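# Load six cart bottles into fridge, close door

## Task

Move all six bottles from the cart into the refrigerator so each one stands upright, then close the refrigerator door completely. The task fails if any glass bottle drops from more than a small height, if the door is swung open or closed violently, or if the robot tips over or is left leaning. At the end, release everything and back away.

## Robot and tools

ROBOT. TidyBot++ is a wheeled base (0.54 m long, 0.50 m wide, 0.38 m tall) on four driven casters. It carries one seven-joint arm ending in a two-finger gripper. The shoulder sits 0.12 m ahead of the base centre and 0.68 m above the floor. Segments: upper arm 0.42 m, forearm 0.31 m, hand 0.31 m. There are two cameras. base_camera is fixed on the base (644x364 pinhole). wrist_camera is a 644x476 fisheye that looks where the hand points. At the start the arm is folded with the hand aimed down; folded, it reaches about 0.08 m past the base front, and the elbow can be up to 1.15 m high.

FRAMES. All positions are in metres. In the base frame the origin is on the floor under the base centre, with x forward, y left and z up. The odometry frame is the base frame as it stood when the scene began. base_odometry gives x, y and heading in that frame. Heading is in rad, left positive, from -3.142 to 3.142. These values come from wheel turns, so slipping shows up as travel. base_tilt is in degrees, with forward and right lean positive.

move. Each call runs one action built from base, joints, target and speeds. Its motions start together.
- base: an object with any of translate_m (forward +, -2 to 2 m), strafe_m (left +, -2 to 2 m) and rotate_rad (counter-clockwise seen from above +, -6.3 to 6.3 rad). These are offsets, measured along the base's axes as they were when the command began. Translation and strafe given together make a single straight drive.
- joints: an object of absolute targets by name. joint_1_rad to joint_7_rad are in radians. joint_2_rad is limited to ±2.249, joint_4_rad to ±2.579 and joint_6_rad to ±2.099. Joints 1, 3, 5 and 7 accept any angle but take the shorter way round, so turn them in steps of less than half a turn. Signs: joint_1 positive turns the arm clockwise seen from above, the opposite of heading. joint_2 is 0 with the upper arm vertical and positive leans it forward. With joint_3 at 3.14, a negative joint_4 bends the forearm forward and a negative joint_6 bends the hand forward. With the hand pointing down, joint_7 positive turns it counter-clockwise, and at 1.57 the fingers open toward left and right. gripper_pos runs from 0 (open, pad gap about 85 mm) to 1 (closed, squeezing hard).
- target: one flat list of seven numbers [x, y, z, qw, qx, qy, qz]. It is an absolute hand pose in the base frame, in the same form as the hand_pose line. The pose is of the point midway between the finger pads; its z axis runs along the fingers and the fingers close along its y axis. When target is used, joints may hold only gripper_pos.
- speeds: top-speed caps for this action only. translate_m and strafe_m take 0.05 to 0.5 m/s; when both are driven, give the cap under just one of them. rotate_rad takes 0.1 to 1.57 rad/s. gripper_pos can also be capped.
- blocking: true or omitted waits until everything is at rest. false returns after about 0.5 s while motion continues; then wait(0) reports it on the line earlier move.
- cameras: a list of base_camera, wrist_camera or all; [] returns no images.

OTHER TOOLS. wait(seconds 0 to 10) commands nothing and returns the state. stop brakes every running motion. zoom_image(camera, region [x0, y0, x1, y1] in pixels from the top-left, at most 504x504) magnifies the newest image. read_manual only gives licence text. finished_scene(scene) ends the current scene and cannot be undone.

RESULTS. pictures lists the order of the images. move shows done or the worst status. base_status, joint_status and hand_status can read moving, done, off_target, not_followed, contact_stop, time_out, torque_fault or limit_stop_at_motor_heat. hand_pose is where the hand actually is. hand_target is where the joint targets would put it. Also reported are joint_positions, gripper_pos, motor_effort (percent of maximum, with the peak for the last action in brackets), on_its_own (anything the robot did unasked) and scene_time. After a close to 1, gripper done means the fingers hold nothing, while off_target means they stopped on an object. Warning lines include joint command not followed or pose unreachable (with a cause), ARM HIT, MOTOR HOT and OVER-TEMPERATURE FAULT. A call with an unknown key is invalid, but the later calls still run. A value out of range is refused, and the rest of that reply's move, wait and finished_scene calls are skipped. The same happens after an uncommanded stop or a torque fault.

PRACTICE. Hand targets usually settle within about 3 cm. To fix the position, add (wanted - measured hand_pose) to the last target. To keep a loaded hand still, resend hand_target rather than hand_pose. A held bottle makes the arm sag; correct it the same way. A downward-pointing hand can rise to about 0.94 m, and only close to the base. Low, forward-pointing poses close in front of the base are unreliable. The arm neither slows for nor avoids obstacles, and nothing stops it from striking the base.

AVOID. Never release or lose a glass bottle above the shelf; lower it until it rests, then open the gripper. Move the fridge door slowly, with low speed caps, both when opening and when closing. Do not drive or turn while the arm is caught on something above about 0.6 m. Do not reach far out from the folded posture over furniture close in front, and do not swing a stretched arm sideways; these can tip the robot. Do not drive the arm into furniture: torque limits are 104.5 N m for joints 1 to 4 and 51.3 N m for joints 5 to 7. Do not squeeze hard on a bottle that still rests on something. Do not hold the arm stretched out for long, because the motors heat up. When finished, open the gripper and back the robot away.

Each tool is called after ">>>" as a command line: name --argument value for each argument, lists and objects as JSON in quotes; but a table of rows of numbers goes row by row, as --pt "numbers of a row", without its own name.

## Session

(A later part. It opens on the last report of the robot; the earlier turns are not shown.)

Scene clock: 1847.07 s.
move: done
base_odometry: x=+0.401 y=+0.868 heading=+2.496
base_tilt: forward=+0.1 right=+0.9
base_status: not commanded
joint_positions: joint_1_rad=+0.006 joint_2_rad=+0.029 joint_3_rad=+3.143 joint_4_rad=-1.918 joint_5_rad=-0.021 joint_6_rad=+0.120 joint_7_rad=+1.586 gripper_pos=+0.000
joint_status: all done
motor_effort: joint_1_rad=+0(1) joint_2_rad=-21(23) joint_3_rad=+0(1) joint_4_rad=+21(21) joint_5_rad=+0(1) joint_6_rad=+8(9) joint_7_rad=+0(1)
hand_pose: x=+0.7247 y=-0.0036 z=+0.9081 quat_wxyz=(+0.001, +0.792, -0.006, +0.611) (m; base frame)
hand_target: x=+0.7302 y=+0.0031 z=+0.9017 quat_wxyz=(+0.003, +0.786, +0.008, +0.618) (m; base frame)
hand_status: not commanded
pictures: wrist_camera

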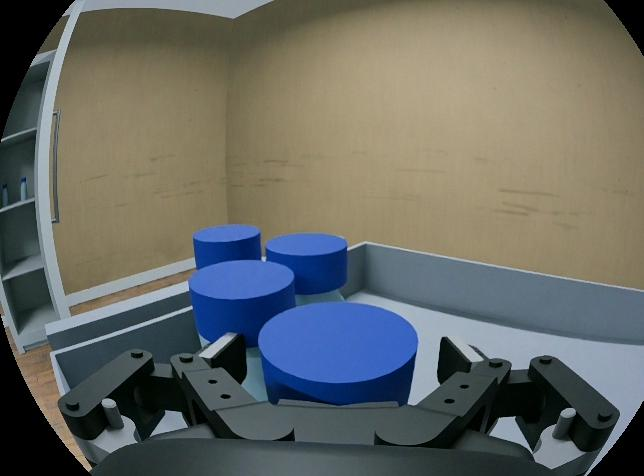

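>>> move --joints '{"gripper_pos": 0.5}' --cameras '["wrist_camera"]'

>>> zoom_image --camera "wrist_camera" --region '[200, 200, 500, 440]'

Scene clock: 1853.30 s.
move: off_target
base_odometry: x=+0.401 y=+0.868 heading=+2.496
base_tilt: forward=+0.2 right=+0.8
base_status: not commanded
joint_positions: joint_1_rad=+0.006 joint_2_rad=+0.029 joint_3_rad=+3.143 joint_4_rad=-1.918 joint_5_rad=-0.021 joint_6_rad=+0.121 joint_7_rad=+1.586 gripper_pos=+0.423
joint_status: gripper_pos off_target (ended at +0.423, target +0.500)
motor_effort: joint_1_rad=+0(1) joint_2_rad=-21(22) joint_3_rad=+0(1) joint_4_rad=+21(21) joint_5_rad=-1(1) joint_6_rad=+8(9) joint_7_rad=+0(1)
hand_pose: x=+0.7248 y=-0.0036 z=+0.9082 quat_wxyz=(+0.001, +0.791, -0.006, +0.611) (m; base frame)
hand_target: x=+0.7302 y=+0.0031 z=+0.9017 quat_wxyz=(+0.003, +0.786, +0.008, +0.618) (m; base frame)
hand_status: not commanded
pictures: wrist_camera

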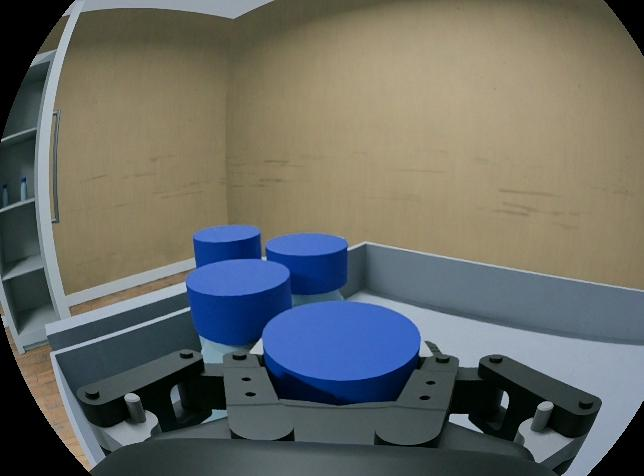

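Scaled by 1.680.

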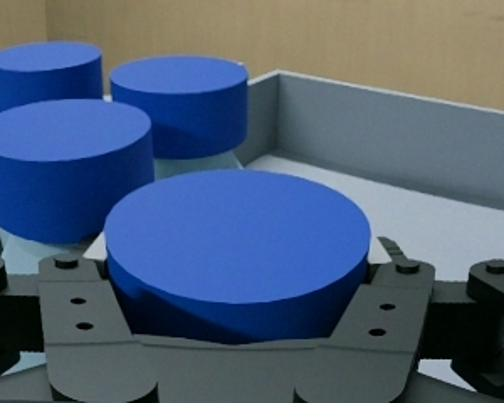

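>>> move --joints '{"joint_2_rad": -0.05, "joint_4_rad": -1.63, "joint_6_rad": -0.25, "gripper_pos": 0.62}' --cameras '["wrist_camera"]'

Scene clock: 1877.47 s.
move: off_target
base_odometry: x=+0.401 y=+0.868 heading=+2.496
base_tilt: forward=+0.2 right=+0.9
base_status: not commanded
joint_positions: joint_1_rad=+0.006 joint_2_rad=-0.032 joint_3_rad=+3.143 joint_4_rad=-1.643 joint_5_rad=-0.021 joint_6_rad=-0.195 joint_7_rad=+1.586 gripper_pos=+0.423
joint_status: gripper_pos off_target (ended at +0.423, target +0.620); the others done
motor_effort: joint_1_rad=+0(2) joint_2_rad=-25(29) joint_3_rad=+0(3) joint_4_rad=+26(27) joint_5_rad=-1(1) joint_6_rad=+11(13) joint_7_rad=-1(1)
hand_pose: x=+0.7223 y=-0.0016 z=+1.0170 quat_wxyz=(-0.001, +0.785, -0.004, +0.619) (m; base frame)
hand_target: x=+0.7132 y=-0.0011 z=+1.0194 quat_wxyz=(+0.008, +0.793, +0.004, +0.610) (m; base frame)
hand_status: not commanded
pictures: wrist_camera

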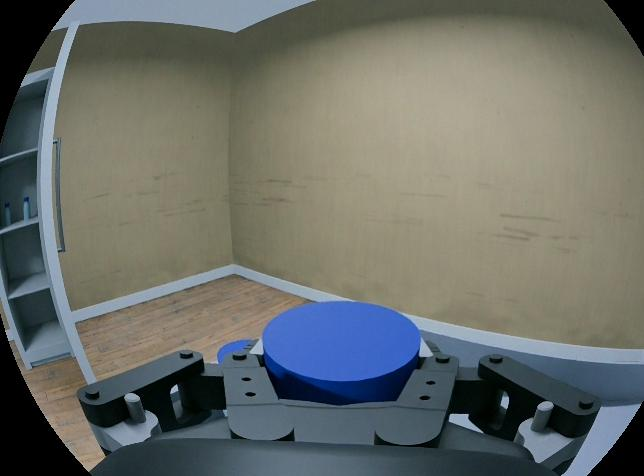

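>>> move --base '{"translate_m": -0.25}' --speeds '{"translate_m": 0.35}' --joints '{"joint_2_rad": -0.092, "joint_4_rad": -1.388, "joint_6_rad": -0.41, "gripper_pos": 0.65}' --cameras '[]'

>>> move --base '{"translate_m": 1.059, "strafe_m": 1.1, "rotate_rad": 0.925}' --speeds '{"rotate_rad": 0.8}' --cameras '["wrist_camera"]'

Scene clock: 1897.60 s.
move: off_target
base_odometry: x=+0.601 y=+0.717 heading=+2.496
base_tilt: forward=+0.1 right=+0.9
base_status: done
joint_positions: joint_1_rad=+0.005 joint_2_rad=-0.084 joint_3_rad=+3.143 joint_4_rad=-1.402 joint_5_rad=-0.021 joint_6_rad=-0.357 joint_7_rad=+1.586 gripper_pos=+0.423
joint_status: gripper_pos off_target (ended at +0.423, target +0.650); the others done
motor_effort: joint_1_rad=+0(2) joint_2_rad=-23(30) joint_3_rad=+0(2) joint_4_rad=+25(28) joint_5_rad=+0(1) joint_6_rad=+11(12) joint_7_rad=+0(1)
hand_pose: x=+0.6979 y=-0.0002 z=+1.1469 quat_wxyz=(-0.002, +0.743, -0.002, +0.669) (m; base frame)
hand_target: x=+0.6913 y=-0.0026 z=+1.1442 quat_wxyz=(+0.009, +0.753, +0.001, +0.658) (m; base frame)
hand_status: not commanded
pictures: none
No camera images: "cameras" was empty.

Scene clock: 1902.13 s.
move: done
base_odometry: x=-0.907 y=+0.476 heading=-2.862
base_tilt: forward=+0.2 right=+0.9
base_status: done
joint_positions: joint_1_rad=+0.001 joint_2_rad=-0.075 joint_3_rad=+3.145 joint_4_rad=-1.402 joint_5_rad=-0.021 joint_6_rad=-0.361 joint_7_rad=+1.586 gripper_pos=+0.423
joint_status: not commanded
motor_effort: joint_1_rad=+0(4) joint_2_rad=-23(26) joint_3_rad=+0(5) joint_4_rad=+25(26) joint_5_rad=-1(2) joint_6_rad=+11(12) joint_7_rad=+0(1)
hand_pose: x=+0.7015 y=+0.0008 z=+1.1411 quat_wxyz=(-0.003, +0.747, -0.001, +0.665) (m; base frame)
hand_target: x=+0.6913 y=-0.0026 z=+1.1442 quat_wxyz=(+0.009, +0.753, +0.001, +0.658) (m; base frame)
hand_status: not commanded
pictures: wrist_camera

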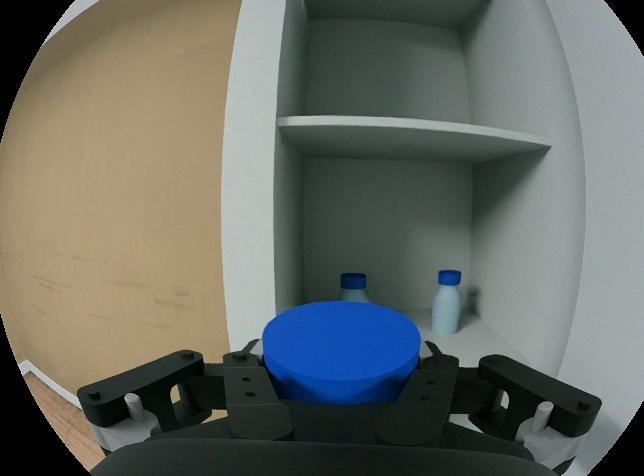

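>>> move --base '{"translate_m": 0.35, "strafe_m": -0.03}' --speeds '{"translate_m": 0.3}' --joints '{"joint_1_rad": 0.185}' --cameras '["wrist_camera"]'

Scene clock: 1936.73 s.
move: done
base_odometry: x=-1.252 y=+0.408 heading=-2.862
base_tilt: forward=+0.2 right=+1.0
base_status: done
joint_positions: joint_1_rad=+0.175 joint_2_rad=-0.076 joint_3_rad=+3.145 joint_4_rad=-1.402 joint_5_rad=-0.021 joint_6_rad=-0.362 joint_7_rad=+1.586 gripper_pos=+0.423
joint_status: all done
motor_effort: joint_1_rad=+0(3) joint_2_rad=-23(26) joint_3_rad=+0(3) joint_4_rad=+25(26) joint_5_rad=+0(1) joint_6_rad=+11(12) joint_7_rad=+0(1)
hand_pose: x=+0.6928 y=-0.0999 z=+1.1408 quat_wxyz=(+0.055, +0.745, -0.066, +0.662) (m; base frame)
hand_target: x=+0.6811 y=-0.1079 z=+1.1442 quat_wxyz=(+0.070, +0.750, -0.069, +0.654) (m; base frame)
hand_status: not commanded
pictures: wrist_camera

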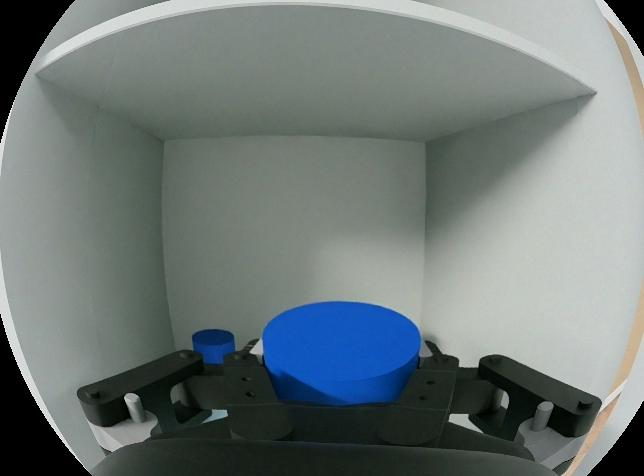

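>>> move --base '{"translate_m": 0.255, "strafe_m": -0.006}' --speeds '{"translate_m": 0.22}' --cameras '["wrist_camera"]'

Scene clock: 1955.37 s.
move: done
base_odometry: x=-1.499 y=+0.344 heading=-2.862
base_tilt: forward=+0.1 right=+0.9
base_status: done
joint_positions: joint_1_rad=+0.175 joint_2_rad=-0.075 joint_3_rad=+3.145 joint_4_rad=-1.402 joint_5_rad=-0.021 joint_6_rad=-0.363 joint_7_rad=+1.586 gripper_pos=+0.423
joint_status: not commanded
motor_effort: joint_1_rad=+0(1) joint_2_rad=-23(26) joint_3_rad=-1(1) joint_4_rad=+25(26) joint_5_rad=+0(1) joint_6_rad=+11(13) joint_7_rad=+0(1)
hand_pose: x=+0.6930 y=-0.0999 z=+1.1404 quat_wxyz=(+0.055, +0.745, -0.066, +0.662) (m; base frame)
hand_target: x=+0.6811 y=-0.1079 z=+1.1442 quat_wxyz=(+0.070, +0.750, -0.069, +0.654) (m; base frame)
hand_status: not commanded
pictures: wrist_camera

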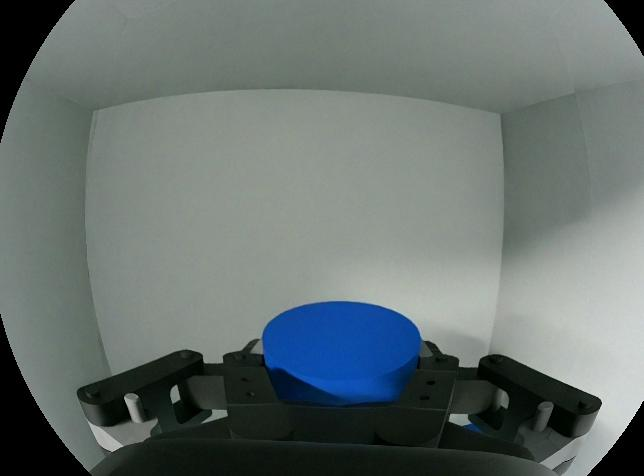

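>>> move --base '{"translate_m": 0.004, "strafe_m": -0.005}' --joints '{"joint_2_rad": -0.12, "joint_4_rad": -1.59, "joint_6_rad": -0.24}' --cameras '["wrist_camera"]'

Scene clock: 1984.43 s.
move: done
base_odometry: x=-1.504 y=+0.347 heading=-2.862
base_tilt: forward=+0.2 right=+0.9
base_status: done
joint_positions: joint_1_rad=+0.176 joint_2_rad=-0.090 joint_3_rad=+3.145 joint_4_rad=-1.594 joint_5_rad=-0.021 joint_6_rad=-0.315 joint_7_rad=+1.586 gripper_pos=+0.423
joint_status: all done
motor_effort: joint_1_rad=+0(3) joint_2_rad=-22(25) joint_3_rad=-1(2) joint_4_rad=+26(27) joint_5_rad=+0(1) joint_6_rad=+11(12) joint_7_rad=-1(1)
hand_pose: x=+0.6878 y=-0.0998 z=+1.0456 quat_wxyz=(+0.051, +0.786, -0.071, +0.612) (m; base frame)
hand_target: x=+0.6797 y=-0.1060 z=+1.0880 quat_wxyz=(+0.068, +0.752, -0.066, +0.653) (m; base frame)
hand_status: not commanded
pictures: wrist_camera

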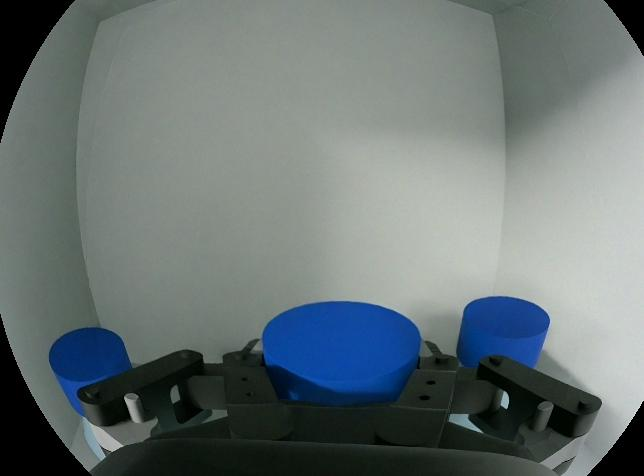

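>>> move --base '{"strafe_m": 0.009}' --joints '{"joint_2_rad": -0.126, "joint_4_rad": -1.653, "joint_6_rad": -0.18}' --cameras '["wrist_camera"]'

Scene clock: 2051.97 s.
move: done
base_odometry: x=-1.502 y=+0.339 heading=-2.862
base_tilt: forward=+0.3 right=+0.9
base_status: done
joint_positions: joint_1_rad=+0.178 joint_2_rad=-0.100 joint_3_rad=+3.144 joint_4_rad=-1.655 joint_5_rad=-0.021 joint_6_rad=-0.254 joint_7_rad=+1.586 gripper_pos=+0.423
joint_status: all done
motor_effort: joint_1_rad=+0(3) joint_2_rad=-22(24) joint_3_rad=+0(3) joint_4_rad=+26(27) joint_5_rad=-1(1) joint_6_rad=+11(13) joint_7_rad=+0(1)
hand_pose: x=+0.6852 y=-0.1003 z=+1.0318 quat_wxyz=(+0.052, +0.783, -0.071, +0.616) (m; base frame)
hand_target: x=+0.6788 y=-0.1052 z=+1.0708 quat_wxyz=(+0.068, +0.751, -0.066, +0.654) (m; base frame)
hand_status: not commanded
pictures: wrist_camera

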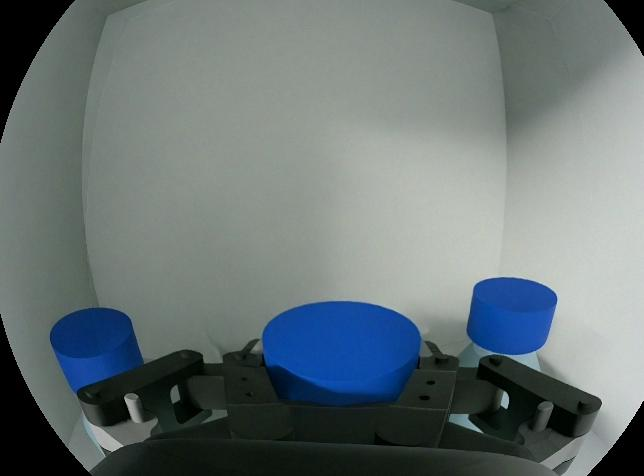

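>>> move --joints '{"joint_2_rad": -0.128, "joint_4_rad": -1.674, "joint_6_rad": -0.16}' --cameras '[]'

>>> move --joints '{"joint_2_rad": -0.13, "joint_4_rad": -1.695, "joint_6_rad": -0.14}' --cameras '[]'

>>> move --joints '{"joint_2_rad": -0.132, "joint_4_rad": -1.716, "joint_6_rad": -0.12}' --cameras '["wrist_camera"]'

Scene clock: 2060.83 s.
move: done
base_odometry: x=-1.502 y=+0.339 heading=-2.862
base_tilt: forward=+0.1 right=+0.8
base_status: not commanded
joint_positions: joint_1_rad=+0.178 joint_2_rad=-0.101 joint_3_rad=+3.144 joint_4_rad=-1.675 joint_5_rad=-0.021 joint_6_rad=-0.232 joint_7_rad=+1.586 gripper_pos=+0.423
joint_status: all done
motor_effort: joint_1_rad=+0(0) joint_2_rad=-22(23) joint_3_rad=+0(1) joint_4_rad=+26(27) joint_5_rad=+0(1) joint_6_rad=+11(12) joint_7_rad=+0(1)
hand_pose: x=+0.6849 y=-0.1004 z=+1.0269 quat_wxyz=(+0.052, +0.782, -0.071, +0.617) (m; base frame)
hand_target: x=+0.6783 y=-0.1049 z=+1.0650 quat_wxyz=(+0.068, +0.750, -0.065, +0.654) (m; base frame)
hand_status: not commanded
pictures: none
No camera images: "cameras" was empty.

Scene clock: 2061.43 s.
move: done
base_odometry: x=-1.502 y=+0.339 heading=-2.862
base_tilt: forward=+0.2 right=+0.8
base_status: not commanded
joint_positions: joint_1_rad=+0.178 joint_2_rad=-0.102 joint_3_rad=+3.144 joint_4_rad=-1.694 joint_5_rad=-0.021 joint_6_rad=-0.211 joint_7_rad=+1.586 gripper_pos=+0.423
joint_status: all done
motor_effort: joint_1_rad=+0(0) joint_2_rad=-22(23) joint_3_rad=+0(1) joint_4_rad=+25(26) joint_5_rad=+0(1) joint_6_rad=+11(12) joint_7_rad=+0(1)
hand_pose: x=+0.6845 y=-0.1004 z=+1.0221 quat_wxyz=(+0.052, +0.781, -0.071, +0.618) (m; base frame)
hand_target: x=+0.6776 y=-0.1046 z=+1.0592 quat_wxyz=(+0.068, +0.750, -0.065, +0.655) (m; base frame)
hand_status: not commanded
pictures: none
No camera images: "cameras" was empty.

Scene clock: 2062.00 s.
move: done
base_odometry: x=-1.502 y=+0.339 heading=-2.862
base_tilt: forward=+0.2 right=+0.8
base_status: not commanded
joint_positions: joint_1_rad=+0.178 joint_2_rad=-0.107 joint_3_rad=+3.144 joint_4_rad=-1.710 joint_5_rad=-0.021 joint_6_rad=-0.187 joint_7_rad=+1.586 gripper_pos=+0.423
joint_status: all done
motor_effort: joint_1_rad=+0(1) joint_2_rad=-21(22) joint_3_rad=+0(1) joint_4_rad=+25(26) joint_5_rad=+0(1) joint_6_rad=+11(12) joint_7_rad=+0(1)
hand_pose: x=+0.6833 y=-0.1004 z=+1.0226 quat_wxyz=(+0.053, +0.777, -0.071, +0.623) (m; base frame)
hand_target: x=+0.6768 y=-0.1042 z=+1.0534 quat_wxyz=(+0.068, +0.750, -0.065, +0.655) (m; base frame)
hand_status: not commanded
pictures: wrist_camera

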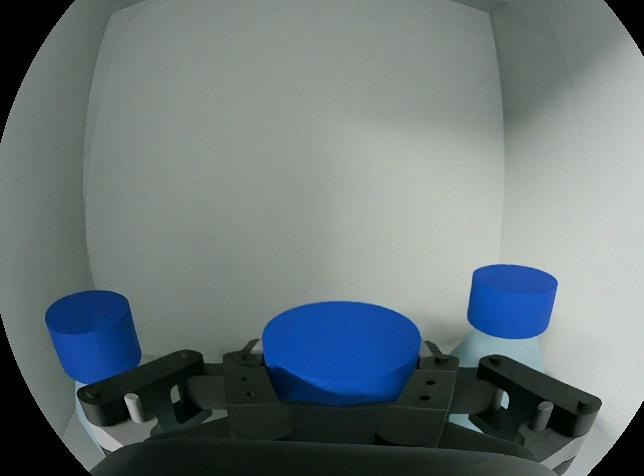

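>>> move --joints '{"joint_2_rad": -0.104, "joint_4_rad": -1.70, "joint_6_rad": -0.22}' --cameras '[]'

>>> move --joints '{"gripper_pos": 0.1}' --cameras '["wrist_camera"]'

Scene clock: 2073.43 s.
move: done
base_odometry: x=-1.502 y=+0.339 heading=-2.862
base_tilt: forward=+0.2 right=+0.9
base_status: not commanded
joint_positions: joint_1_rad=+0.178 joint_2_rad=-0.104 joint_3_rad=+3.144 joint_4_rad=-1.696 joint_5_rad=-0.021 joint_6_rad=-0.212 joint_7_rad=+1.586 gripper_pos=+0.423
joint_status: all done
motor_effort: joint_1_rad=+0(1) joint_2_rad=-20(21) joint_3_rad=+0(2) joint_4_rad=+24(25) joint_5_rad=-1(2) joint_6_rad=+10(11) joint_7_rad=+0(1)
hand_pose: x=+0.6835 y=-0.1003 z=+1.0218 quat_wxyz=(+0.052, +0.781, -0.071, +0.618) (m; base frame)
hand_target: x=+0.6816 y=-0.1061 z=+1.0168 quat_wxyz=(+0.064, +0.785, -0.069, +0.612) (m; base frame)
hand_status: not commanded
pictures: none
No camera images: "cameras" was empty.

Scene clock: 2074.27 s.
move: done
base_odometry: x=-1.502 y=+0.339 heading=-2.862
base_tilt: forward=+0.2 right=+0.8
base_status: not commanded
joint_positions: joint_1_rad=+0.178 joint_2_rad=-0.104 joint_3_rad=+3.144 joint_4_rad=-1.696 joint_5_rad=-0.021 joint_6_rad=-0.212 joint_7_rad=+1.586 gripper_pos=+0.100
joint_status: all done
motor_effort: joint_1_rad=+0(0) joint_2_rad=-19(20) joint_3_rad=+0(1) joint_4_rad=+22(24) joint_5_rad=+0(1) joint_6_rad=+9(10) joint_7_rad=+0(1)
hand_pose: x=+0.6835 y=-0.1003 z=+1.0218 quat_wxyz=(+0.052, +0.781, -0.071, +0.618) (m; base frame)
hand_target: x=+0.6816 y=-0.1061 z=+1.0168 quat_wxyz=(+0.064, +0.785, -0.069, +0.612) (m; base frame)
hand_status: not commanded
pictures: wrist_camera

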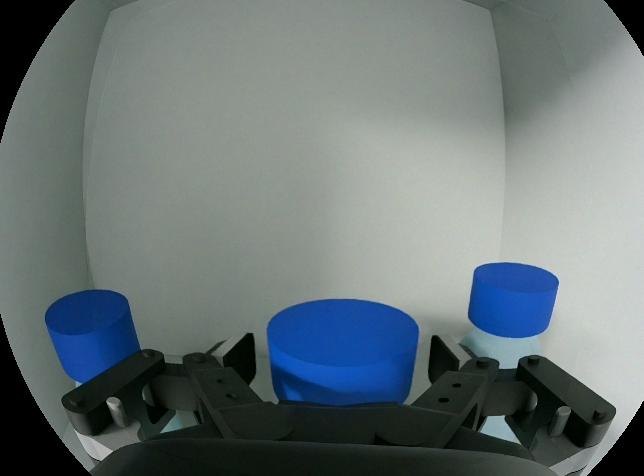

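>>> move --base '{"translate_m": -0.84, "strafe_m": 0.14}' --speeds '{"translate_m": 0.4}' --cameras '["wrist_camera"]'

>>> move --base '{"translate_m": -0.8235, "strafe_m": 0.139, "rotate_rad": -1.361}' --speeds '{"rotate_rad": 1.2}' --joints '{"joint_1_rad": 0.0, "joint_2_rad": -0.6, "joint_4_rad": -2.1, "joint_6_rad": -0.3, "gripper_pos": 0.0}' --cameras '["wrist_camera"]'

Scene clock: 2115.60 s.
move: done
base_odometry: x=-0.656 y=+0.436 heading=-2.863
base_tilt: forward=+0.2 right=+0.8
base_status: done
joint_positions: joint_1_rad=+0.178 joint_2_rad=-0.107 joint_3_rad=+3.144 joint_4_rad=-1.696 joint_5_rad=-0.021 joint_6_rad=-0.212 joint_7_rad=+1.586 gripper_pos=+0.100
joint_status: not commanded
motor_effort: joint_1_rad=+0(1) joint_2_rad=-18(22) joint_3_rad=+0(2) joint_4_rad=+22(22) joint_5_rad=+0(1) joint_6_rad=+8(9) joint_7_rad=+0(1)
hand_pose: x=+0.6825 y=-0.1001 z=+1.0235 quat_wxyz=(+0.052, +0.780, -0.071, +0.619) (m; base frame)
hand_target: x=+0.6816 y=-0.1061 z=+1.0168 quat_wxyz=(+0.064, +0.785, -0.069, +0.612) (m; base frame)
hand_status: not commanded
pictures: wrist_camera

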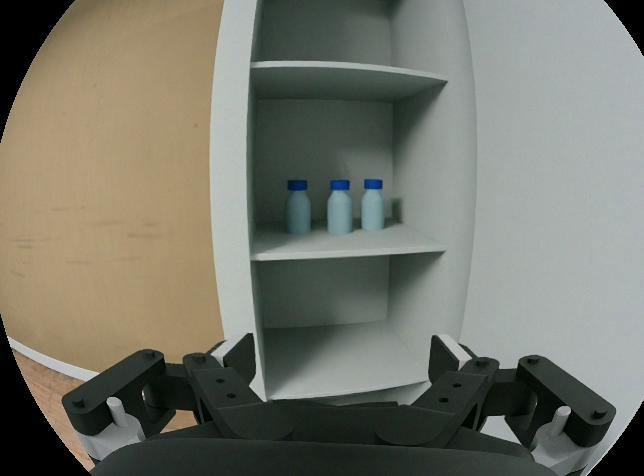

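Scene clock: 2118.83 s.
move: done
base_odometry: x=+0.175 y=+0.529 heading=+2.059
base_tilt: forward=+0.2 right=+0.8
base_status: done
joint_positions: joint_1_rad=+0.017 joint_2_rad=-0.589 joint_3_rad=+3.144 joint_4_rad=-2.079 joint_5_rad=-0.021 joint_6_rad=-0.231 joint_7_rad=+1.586 gripper_pos=+0.000
joint_status: all done
motor_effort: joint_1_rad=+0(3) joint_2_rad=-2(22) joint_3_rad=+0(2) joint_4_rad=+22(23) joint_5_rad=+0(1) joint_6_rad=+9(9) joint_7_rad=+0(1)
hand_pose: x=+0.5062 y=-0.0050 z=+1.0108 quat_wxyz=(+0.002, +0.758, -0.008, +0.652) (m; base frame)
hand_target: x=+0.4981 y=-0.0016 z=+0.9806 quat_wxyz=(+0.008, +0.783, +0.003, +0.622) (m; base frame)
hand_status: not commanded
pictures: wrist_camera

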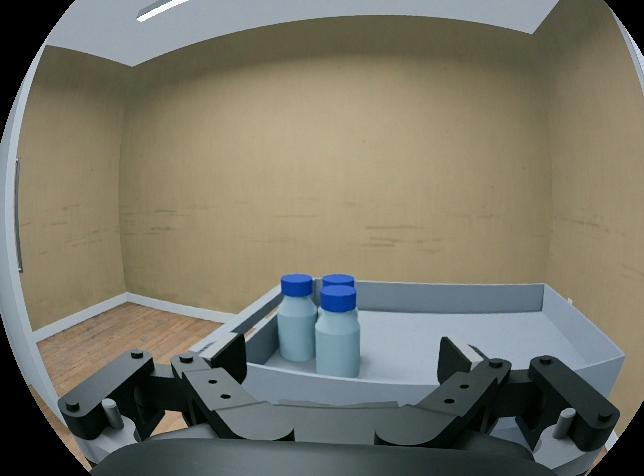

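>>> move --base '{"translate_m": 0.13}' --speeds '{"translate_m": 0.3}' --joints '{"joint_1_rad": 0.0, "joint_2_rad": -0.08, "joint_4_rad": -2.012, "joint_6_rad": 0.135}' --cameras '["wrist_camera"]'

Scene clock: 2131.67 s.
move: done
base_odometry: x=+0.114 y=+0.644 heading=+2.059
base_tilt: forward=+0.2 right=+0.9
base_status: done
joint_positions: joint_1_rad=+0.017 joint_2_rad=-0.095 joint_3_rad=+3.144 joint_4_rad=-2.016 joint_5_rad=-0.021 joint_6_rad=+0.074 joint_7_rad=+1.586 gripper_pos=+0.000
joint_status: all done
motor_effort: joint_1_rad=+0(1) joint_2_rad=-18(19) joint_3_rad=-1(1) joint_4_rad=+21(22) joint_5_rad=-1(1) joint_6_rad=+8(9) joint_7_rad=+0(1)
hand_pose: x=+0.6738 y=-0.0099 z=+0.9079 quat_wxyz=(+0.005, +0.798, -0.011, +0.603) (m; base frame)
hand_target: x=+0.6828 y=+0.0027 z=+0.9203 quat_wxyz=(+0.003, +0.782, +0.008, +0.623) (m; base frame)
hand_status: not commanded
pictures: wrist_camera

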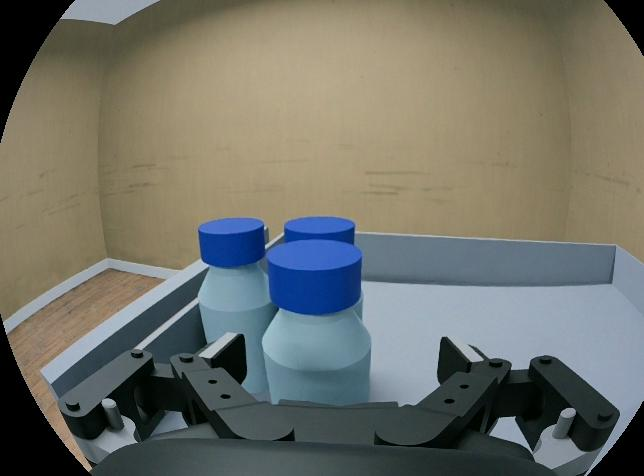

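>>> move --base '{"translate_m": 0.05, "strafe_m": 0.0155}' --speeds '{"translate_m": 0.15}' --cameras '["wrist_camera"]'

Scene clock: 2145.93 s.
move: done
base_odometry: x=+0.076 y=+0.681 heading=+2.058
base_tilt: forward=+0.2 right=+0.9
base_status: done
joint_positions: joint_1_rad=+0.014 joint_2_rad=-0.082 joint_3_rad=+3.144 joint_4_rad=-2.012 joint_5_rad=-0.021 joint_6_rad=+0.078 joint_7_rad=+1.586 gripper_pos=+0.000
joint_status: not commanded
motor_effort: joint_1_rad=+0(2) joint_2_rad=-18(21) joint_3_rad=+0(2) joint_4_rad=+21(22) joint_5_rad=-1(1) joint_6_rad=+8(9) joint_7_rad=+0(1)
hand_pose: x=+0.6778 y=-0.0088 z=+0.9047 quat_wxyz=(+0.004, +0.799, -0.010, +0.601) (m; base frame)
hand_target: x=+0.6828 y=+0.0027 z=+0.9203 quat_wxyz=(+0.003, +0.782, +0.008, +0.623) (m; base frame)
hand_status: not commanded
pictures: wrist_camera

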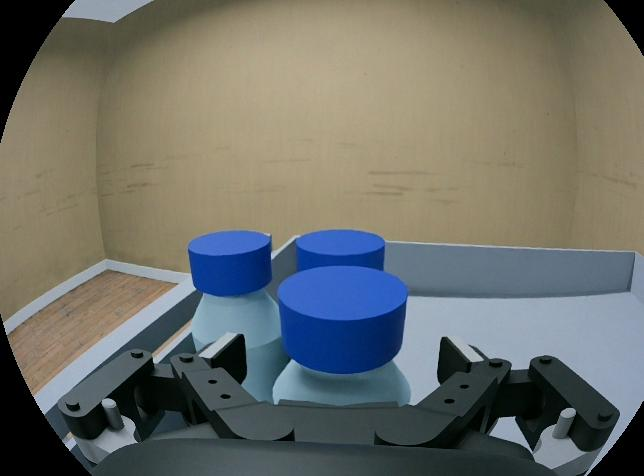

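>>> move --base '{"translate_m": 0.023}' --speeds '{"translate_m": 0.1}' --cameras '["wrist_camera"]'

>>> zoom_image --camera "wrist_camera" --region '[160, 200, 500, 440]'

Scene clock: 2153.37 s.
move: done
base_odometry: x=+0.065 y=+0.702 heading=+2.059
base_tilt: forward=+0.2 right=+0.9
base_status: done
joint_positions: joint_1_rad=+0.014 joint_2_rad=-0.079 joint_3_rad=+3.144 joint_4_rad=-2.009 joint_5_rad=-0.021 joint_6_rad=+0.079 joint_7_rad=+1.586 gripper_pos=+0.000
joint_status: not commanded
motor_effort: joint_1_rad=+0(1) joint_2_rad=-18(21) joint_3_rad=+0(2) joint_4_rad=+20(21) joint_5_rad=+0(1) joint_6_rad=+8(9) joint_7_rad=-1(1)
hand_pose: x=+0.6792 y=-0.0086 z=+0.9043 quat_wxyz=(+0.004, +0.799, -0.010, +0.601) (m; base frame)
hand_target: x=+0.6828 y=+0.0027 z=+0.9203 quat_wxyz=(+0.003, +0.782, +0.008, +0.623) (m; base frame)
hand_status: not commanded
pictures: wrist_camera

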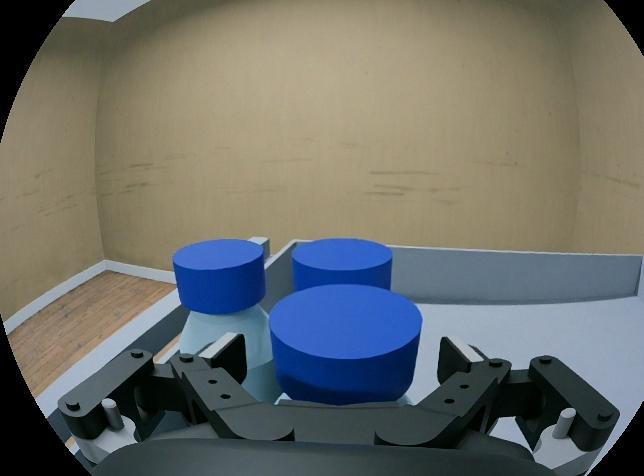

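Scaled by 1.482.

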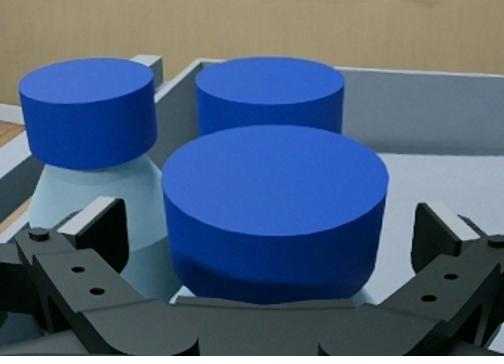

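>>> move --joints '{"gripper_pos": 0.5}' --cameras '[]'

>>> move --joints '{"joint_2_rad": -0.145, "joint_4_rad": -1.74, "joint_6_rad": -0.25, "gripper_pos": 0.62}' --cameras '["wrist_camera"]'

Scene clock: 2158.70 s.
move: off_target
base_odometry: x=+0.065 y=+0.702 heading=+2.059
base_tilt: forward=+0.2 right=+1.0
base_status: not commanded
joint_positions: joint_1_rad=+0.014 joint_2_rad=-0.079 joint_3_rad=+3.144 joint_4_rad=-2.009 joint_5_rad=-0.021 joint_6_rad=+0.080 joint_7_rad=+1.586 gripper_pos=+0.431
joint_status: gripper_pos off_target (ended at +0.431, target +0.500)
motor_effort: joint_1_rad=-1(2) joint_2_rad=-18(18) joint_3_rad=-2(2) joint_4_rad=+22(22) joint_5_rad=+0(1) joint_6_rad=+9(9) joint_7_rad=+0(0)
hand_pose: x=+0.6792 y=-0.0086 z=+0.9047 quat_wxyz=(+0.004, +0.799, -0.010, +0.602) (m; base frame)
hand_target: x=+0.6828 y=+0.0027 z=+0.9203 quat_wxyz=(+0.003, +0.782, +0.008, +0.623) (m; base frame)
hand_status: not commanded
pictures: none
No camera images: "cameras" was empty.

Scene clock: 2160.37 s.
move: off_target
base_odometry: x=+0.065 y=+0.702 heading=+2.059
base_tilt: forward=+0.2 right=+0.9
base_status: not commanded
joint_positions: joint_1_rad=+0.014 joint_2_rad=-0.121 joint_3_rad=+3.144 joint_4_rad=-1.760 joint_5_rad=-0.021 joint_6_rad=-0.200 joint_7_rad=+1.586 gripper_pos=+0.431
joint_status: gripper_pos off_target (ended at +0.431, target +0.620); the others done
motor_effort: joint_1_rad=+0(1) joint_2_rad=-22(25) joint_3_rad=-1(2) joint_4_rad=+26(29) joint_5_rad=-1(1) joint_6_rad=+12(14) joint_7_rad=-1(1)
hand_pose: x=+0.6819 y=-0.0069 z=+0.9959 quat_wxyz=(+0.002, +0.795, -0.008, +0.607) (m; base frame)
hand_target: x=+0.6721 y=-0.0011 z=+1.0063 quat_wxyz=(+0.008, +0.797, +0.004, +0.604) (m; base frame)
hand_status: not commanded
pictures: wrist_camera

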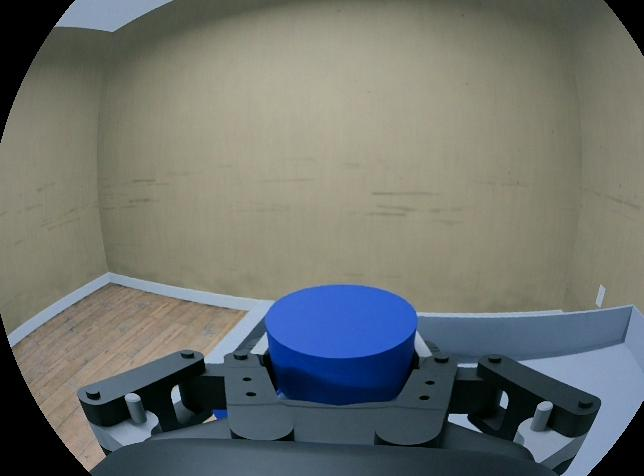

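>>> move --base '{"translate_m": -0.35}' --speeds '{"translate_m": 0.4}' --joints '{"joint_2_rad": -0.092, "joint_4_rad": -1.388, "joint_6_rad": -0.41, "gripper_pos": 0.65}' --cameras '[]'

>>> move --base '{"translate_m": 0.645, "strafe_m": 0.956, "rotate_rad": 1.362}' --speeds '{"rotate_rad": 0.9}' --joints '{"joint_1_rad": 0.395}' --cameras '["wrist_camera"]'

Scene clock: 2205.90 s.
move: off_target
base_odometry: x=+0.229 y=+0.392 heading=+2.059
base_tilt: forward=+0.2 right=+0.8
base_status: done
joint_positions: joint_1_rad=+0.013 joint_2_rad=-0.083 joint_3_rad=+3.144 joint_4_rad=-1.409 joint_5_rad=-0.021 joint_6_rad=-0.363 joint_7_rad=+1.586 gripper_pos=+0.431
joint_status: gripper_pos off_target (ended at +0.431, target +0.650); the others done
motor_effort: joint_1_rad=+0(1) joint_2_rad=-23(27) joint_3_rad=+0(2) joint_4_rad=+26(28) joint_5_rad=-1(1) joint_6_rad=+12(13) joint_7_rad=+0(1)
hand_pose: x=+0.6980 y=-0.0052 z=+1.1411 quat_wxyz=(+0.001, +0.747, -0.005, +0.664) (m; base frame)
hand_target: x=+0.6913 y=-0.0026 z=+1.1442 quat_wxyz=(+0.009, +0.753, +0.001, +0.658) (m; base frame)
hand_status: not commanded
pictures: none
No camera images: "cameras" was empty.

Scene clock: 2209.67 s.
move: done
base_odometry: x=-0.918 y=+0.514 heading=-2.862
base_tilt: forward=+0.2 right=+0.9
base_status: done
joint_positions: joint_1_rad=+0.384 joint_2_rad=-0.069 joint_3_rad=+3.144 joint_4_rad=-1.408 joint_5_rad=-0.021 joint_6_rad=-0.366 joint_7_rad=+1.586 gripper_pos=+0.431
joint_status: all done
motor_effort: joint_1_rad=+0(5) joint_2_rad=-24(27) joint_3_rad=+0(6) joint_4_rad=+26(27) joint_5_rad=-1(2) joint_6_rad=+12(13) joint_7_rad=-1(1)
hand_pose: x=+0.6626 y=-0.2172 z=+1.1322 quat_wxyz=(+0.122, +0.739, -0.144, +0.647) (m; base frame)
hand_target: x=+0.6463 y=-0.2227 z=+1.1442 quat_wxyz=(+0.138, +0.739, -0.147, +0.643) (m; base frame)
hand_status: not commanded
pictures: wrist_camera

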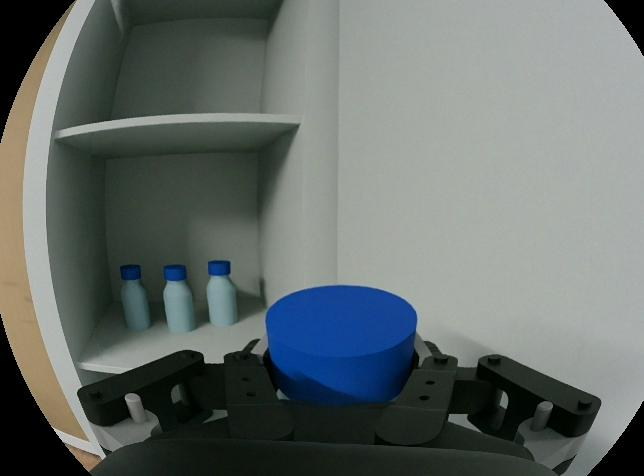

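>>> move --base '{"translate_m": 0.34}' --speeds '{"translate_m": 0.3}' --cameras '["wrist_camera"]'

Scene clock: 2260.37 s.
move: done
base_odometry: x=-1.245 y=+0.420 heading=-2.863
base_tilt: forward=+0.3 right=+0.8
base_status: done
joint_positions: joint_1_rad=+0.384 joint_2_rad=-0.071 joint_3_rad=+3.144 joint_4_rad=-1.408 joint_5_rad=-0.021 joint_6_rad=-0.367 joint_7_rad=+1.586 gripper_pos=+0.431
joint_status: not commanded
motor_effort: joint_1_rad=+0(1) joint_2_rad=-23(27) joint_3_rad=+0(2) joint_4_rad=+26(27) joint_5_rad=-1(1) joint_6_rad=+12(13) joint_7_rad=+0(1)
hand_pose: x=+0.6617 y=-0.2171 z=+1.1332 quat_wxyz=(+0.122, +0.739, -0.144, +0.647) (m; base frame)
hand_target: x=+0.6463 y=-0.2227 z=+1.1442 quat_wxyz=(+0.138, +0.739, -0.147, +0.643) (m; base frame)
hand_status: not commanded
pictures: wrist_camera

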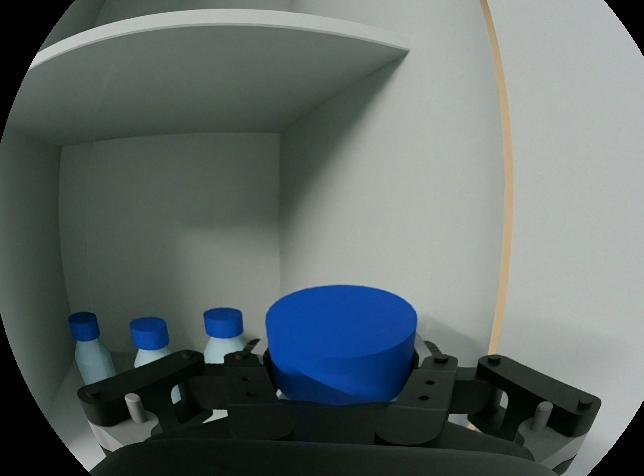

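>>> move --base '{"translate_m": 0.16}' --speeds '{"translate_m": 0.2}' --cameras '["wrist_camera"]'

>>> move --joints '{"joint_2_rad": -0.12, "joint_4_rad": -1.59, "joint_6_rad": -0.24}' --cameras '["wrist_camera"]'

Scene clock: 2269.80 s.
move: done
base_odometry: x=-1.399 y=+0.376 heading=-2.863
base_tilt: forward=+0.2 right=+0.8
base_status: done
joint_positions: joint_1_rad=+0.385 joint_2_rad=-0.071 joint_3_rad=+3.144 joint_4_rad=-1.408 joint_5_rad=-0.021 joint_6_rad=-0.367 joint_7_rad=+1.586 gripper_pos=+0.431
joint_status: not commanded
motor_effort: joint_1_rad=+0(2) joint_2_rad=-23(26) joint_3_rad=+0(2) joint_4_rad=+26(27) joint_5_rad=+0(1) joint_6_rad=+12(13) joint_7_rad=+0(1)
hand_pose: x=+0.6617 y=-0.2174 z=+1.1330 quat_wxyz=(+0.122, +0.739, -0.144, +0.647) (m; base frame)
hand_target: x=+0.6463 y=-0.2227 z=+1.1442 quat_wxyz=(+0.138, +0.739, -0.147, +0.643) (m; base frame)
hand_status: not commanded
pictures: wrist_camera

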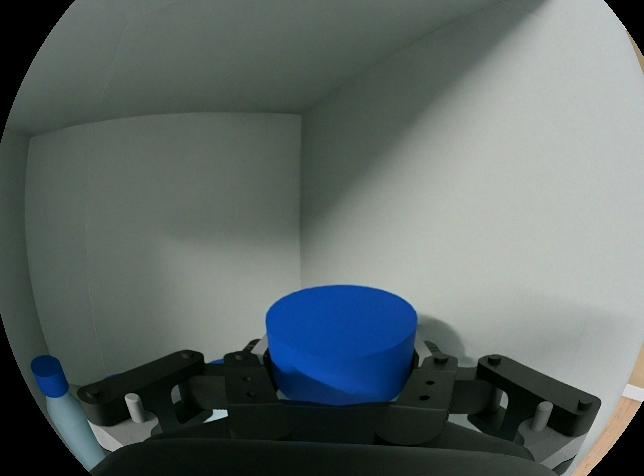

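Scene clock: 2270.97 s.
move: done
base_odometry: x=-1.399 y=+0.376 heading=-2.863
base_tilt: forward=+0.3 right=+0.8
base_status: not commanded
joint_positions: joint_1_rad=+0.385 joint_2_rad=-0.087 joint_3_rad=+3.144 joint_4_rad=-1.599 joint_5_rad=-0.021 joint_6_rad=-0.319 joint_7_rad=+1.586 gripper_pos=+0.431
joint_status: all done
motor_effort: joint_1_rad=+0(0) joint_2_rad=-23(25) joint_3_rad=+0(1) joint_4_rad=+26(28) joint_5_rad=+0(1) joint_6_rad=+11(13) joint_7_rad=+0(1)
hand_pose: x=+0.6557 y=-0.2153 z=+1.0393 quat_wxyz=(+0.113, +0.778, -0.153, +0.599) (m; base frame)
hand_target: x=+0.6453 y=-0.2205 z=+1.0880 quat_wxyz=(+0.137, +0.740, -0.145, +0.642) (m; base frame)
hand_status: not commanded
pictures: wrist_camera

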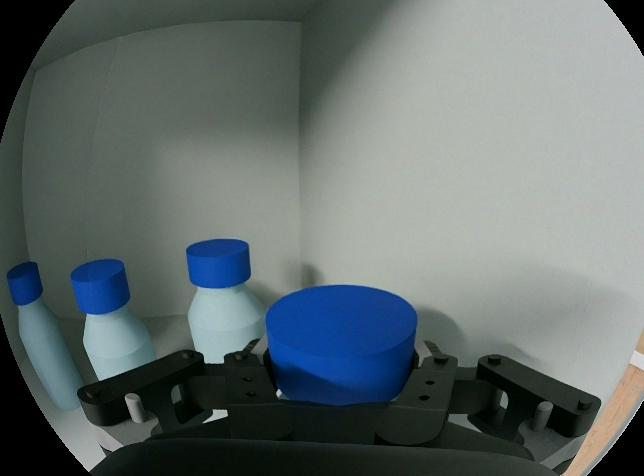

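>>> move --joints '{"joint_2_rad": -0.126, "joint_4_rad": -1.653, "joint_6_rad": -0.18}' --cameras '[]'

>>> move --joints '{"joint_2_rad": -0.128, "joint_4_rad": -1.674, "joint_6_rad": -0.16}' --cameras '[]'

>>> move --joints '{"joint_2_rad": -0.13, "joint_4_rad": -1.695, "joint_6_rad": -0.14}' --cameras '["wrist_camera"]'

Scene clock: 2278.53 s.
move: done
base_odometry: x=-1.399 y=+0.376 heading=-2.863
base_tilt: forward=+0.3 right=+0.9
base_status: not commanded
joint_positions: joint_1_rad=+0.385 joint_2_rad=-0.095 joint_3_rad=+3.144 joint_4_rad=-1.659 joint_5_rad=-0.021 joint_6_rad=-0.258 joint_7_rad=+1.586 gripper_pos=+0.431
joint_status: all done
motor_effort: joint_1_rad=+0(0) joint_2_rad=-23(24) joint_3_rad=+0(2) joint_4_rad=+26(28) joint_5_rad=-1(1) joint_6_rad=+12(13) joint_7_rad=+0(1)
hand_pose: x=+0.6536 y=-0.2149 z=+1.0251 quat_wxyz=(+0.114, +0.775, -0.153, +0.602) (m; base frame)
hand_target: x=+0.6446 y=-0.2196 z=+1.0707 quat_wxyz=(+0.136, +0.740, -0.144, +0.643) (m; base frame)
hand_status: not commanded
pictures: none
No camera images: "cameras" was empty.

Scene clock: 2279.13 s.
move: done
base_odometry: x=-1.399 y=+0.376 heading=-2.863
base_tilt: forward=+0.2 right=+0.9
base_status: not commanded
joint_positions: joint_1_rad=+0.385 joint_2_rad=-0.096 joint_3_rad=+3.144 joint_4_rad=-1.679 joint_5_rad=-0.021 joint_6_rad=-0.236 joint_7_rad=+1.586 gripper_pos=+0.431
joint_status: all done
motor_effort: joint_1_rad=+0(0) joint_2_rad=-23(24) joint_3_rad=-1(1) joint_4_rad=+26(27) joint_5_rad=-1(1) joint_6_rad=+12(12) joint_7_rad=+0(1)
hand_pose: x=+0.6531 y=-0.2148 z=+1.0206 quat_wxyz=(+0.115, +0.774, -0.152, +0.604) (m; base frame)
hand_target: x=+0.6441 y=-0.2192 z=+1.0650 quat_wxyz=(+0.136, +0.739, -0.144, +0.644) (m; base frame)
hand_status: not commanded
pictures: none
No camera images: "cameras" was empty.

Scene clock: 2279.73 s.
move: done
base_odometry: x=-1.399 y=+0.376 heading=-2.863
base_tilt: forward=+0.1 right=+0.9
base_status: not commanded
joint_positions: joint_1_rad=+0.385 joint_2_rad=-0.099 joint_3_rad=+3.144 joint_4_rad=-1.695 joint_5_rad=-0.021 joint_6_rad=-0.212 joint_7_rad=+1.586 gripper_pos=+0.431
joint_status: all done
motor_effort: joint_1_rad=+0(1) joint_2_rad=-22(23) joint_3_rad=+0(1) joint_4_rad=+26(26) joint_5_rad=+0(1) joint_6_rad=+11(12) joint_7_rad=+0(1)
hand_pose: x=+0.6526 y=-0.2148 z=+1.0193 quat_wxyz=(+0.116, +0.771, -0.152, +0.607) (m; base frame)
hand_target: x=+0.6435 y=-0.2187 z=+1.0592 quat_wxyz=(+0.136, +0.739, -0.143, +0.644) (m; base frame)
hand_status: not commanded
pictures: wrist_camera

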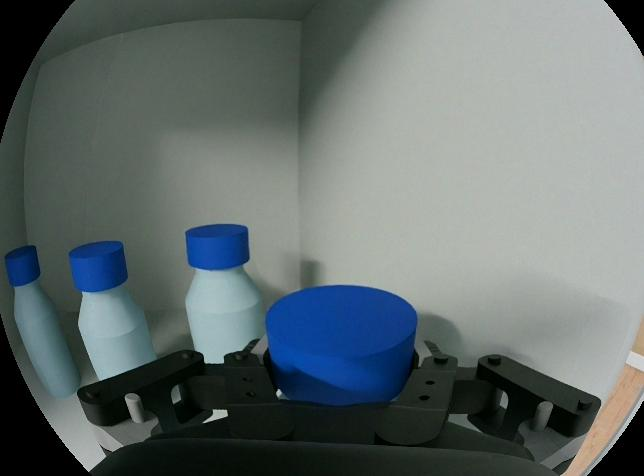

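>>> move --joints '{"joint_2_rad": -0.131, "joint_4_rad": -1.708, "joint_6_rad": -0.13}' --cameras '[]'

>>> move --joints '{"joint_2_rad": -0.104, "joint_4_rad": -1.70, "joint_6_rad": -0.215}' --cameras '[]'

>>> move --joints '{"gripper_pos": 0.1}' --cameras '["wrist_camera"]'

Scene clock: 2288.93 s.
move: done
base_odometry: x=-1.399 y=+0.376 heading=-2.863
base_tilt: forward=+0.2 right=+0.9
base_status: not commanded
joint_positions: joint_1_rad=+0.385 joint_2_rad=-0.102 joint_3_rad=+3.144 joint_4_rad=-1.704 joint_5_rad=-0.021 joint_6_rad=-0.199 joint_7_rad=+1.586 gripper_pos=+0.431
joint_status: all done
motor_effort: joint_1_rad=+0(1) joint_2_rad=-22(22) joint_3_rad=+0(1) joint_4_rad=+25(26) joint_5_rad=+0(1) joint_6_rad=+11(12) joint_7_rad=+0(0)
hand_pose: x=+0.6518 y=-0.2145 z=+1.0196 quat_wxyz=(+0.116, +0.769, -0.152, +0.610) (m; base frame)
hand_target: x=+0.6431 y=-0.2184 z=+1.0548 quat_wxyz=(+0.136, +0.740, -0.143, +0.643) (m; base frame)
hand_status: not commanded
pictures: none
No camera images: "cameras" was empty.

Scene clock: 2289.60 s.
move: done
base_odometry: x=-1.399 y=+0.376 heading=-2.863
base_tilt: forward=+0.2 right=+0.8
base_status: not commanded
joint_positions: joint_1_rad=+0.385 joint_2_rad=-0.101 joint_3_rad=+3.144 joint_4_rad=-1.698 joint_5_rad=-0.021 joint_6_rad=-0.211 joint_7_rad=+1.586 gripper_pos=+0.431
joint_status: all done
motor_effort: joint_1_rad=+0(1) joint_2_rad=-20(22) joint_3_rad=+0(2) joint_4_rad=+22(26) joint_5_rad=+0(1) joint_6_rad=+9(11) joint_7_rad=+0(1)
hand_pose: x=+0.6518 y=-0.2144 z=+1.0189 quat_wxyz=(+0.116, +0.771, -0.152, +0.607) (m; base frame)
hand_target: x=+0.6475 y=-0.2212 z=+1.0183 quat_wxyz=(+0.128, +0.772, -0.150, +0.604) (m; base frame)
hand_status: not commanded
pictures: none
No camera images: "cameras" was empty.

Scene clock: 2290.43 s.
move: done
base_odometry: x=-1.399 y=+0.376 heading=-2.863
base_tilt: forward=+0.1 right=+0.8
base_status: not commanded
joint_positions: joint_1_rad=+0.385 joint_2_rad=-0.102 joint_3_rad=+3.144 joint_4_rad=-1.696 joint_5_rad=-0.021 joint_6_rad=-0.211 joint_7_rad=+1.586 gripper_pos=+0.100
joint_status: all done
motor_effort: joint_1_rad=+0(0) joint_2_rad=-19(21) joint_3_rad=-1(2) joint_4_rad=+22(24) joint_5_rad=-1(1) joint_6_rad=+9(11) joint_7_rad=+0(1)
hand_pose: x=+0.6518 y=-0.2145 z=+1.0207 quat_wxyz=(+0.116, +0.770, -0.152, +0.609) (m; base frame)
hand_target: x=+0.6475 y=-0.2212 z=+1.0183 quat_wxyz=(+0.128, +0.772, -0.150, +0.604) (m; base frame)
hand_status: not commanded
pictures: wrist_camera

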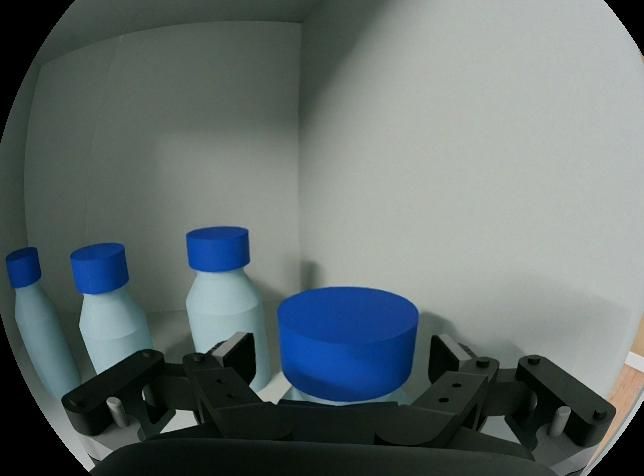

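>>> move --base '{"translate_m": -0.278, "strafe_m": 0.113}' --speeds '{"translate_m": 0.25}' --cameras '["wrist_camera"]'

>>> move --base '{"translate_m": -0.36}' --joints '{"joint_1_rad": 0.0, "joint_2_rad": -0.6, "joint_4_rad": -2.1, "joint_6_rad": -0.3, "gripper_pos": 0.0}' --speeds '{"translate_m": 0.4}' --cameras '["wrist_camera"]'

Scene clock: 2367.90 s.
move: done
base_odometry: x=-1.100 y=+0.344 heading=-2.863
base_tilt: forward=+0.2 right=+0.8
base_status: done
joint_positions: joint_1_rad=+0.385 joint_2_rad=-0.107 joint_3_rad=+3.144 joint_4_rad=-1.696 joint_5_rad=-0.021 joint_6_rad=-0.211 joint_7_rad=+1.586 gripper_pos=+0.100
joint_status: not commanded
motor_effort: joint_1_rad=+0(1) joint_2_rad=-18(23) joint_3_rad=-1(2) joint_4_rad=+22(23) joint_5_rad=+0(1) joint_6_rad=+9(9) joint_7_rad=+0(1)
hand_pose: x=+0.6499 y=-0.2140 z=+1.0239 quat_wxyz=(+0.116, +0.768, -0.152, +0.611) (m; base frame)
hand_target: x=+0.6475 y=-0.2212 z=+1.0183 quat_wxyz=(+0.128, +0.772, -0.150, +0.604) (m; base frame)
hand_status: not commanded
pictures: wrist_camera

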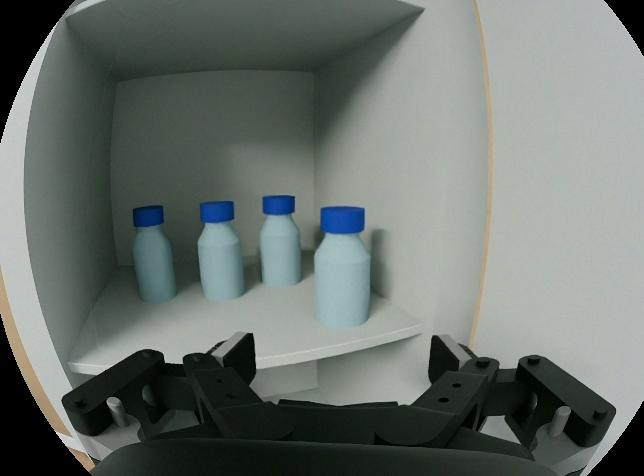

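Scene clock: 2369.93 s.
move: done
base_odometry: x=-0.754 y=+0.443 heading=-2.863
base_tilt: forward=+0.1 right=+0.9
base_status: done
joint_positions: joint_1_rad=+0.018 joint_2_rad=-0.602 joint_3_rad=+3.144 joint_4_rad=-2.078 joint_5_rad=-0.021 joint_6_rad=-0.231 joint_7_rad=+1.586 gripper_pos=+0.000
joint_status: all done
motor_effort: joint_1_rad=+0(2) joint_2_rad=-1(22) joint_3_rad=+0(2) joint_4_rad=+22(22) joint_5_rad=+0(1) joint_6_rad=+8(10) joint_7_rad=+0(1)
hand_pose: x=+0.5020 y=-0.0052 z=+1.0161 quat_wxyz=(+0.002, +0.753, -0.008, +0.657) (m; base frame)
hand_target: x=+0.4981 y=-0.0016 z=+0.9806 quat_wxyz=(+0.008, +0.783, +0.003, +0.622) (m; base frame)
hand_status: not commanded
pictures: wrist_camera

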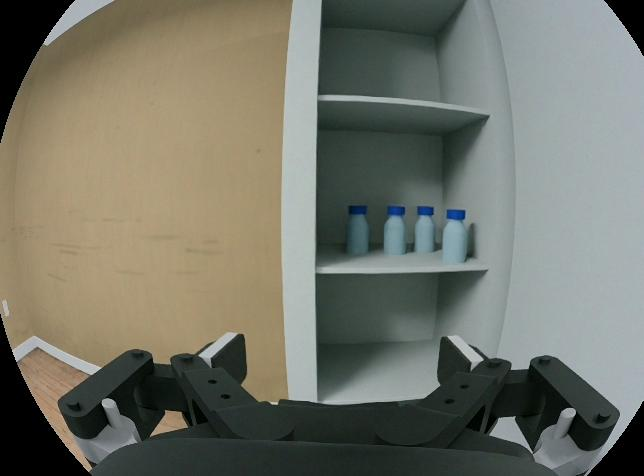

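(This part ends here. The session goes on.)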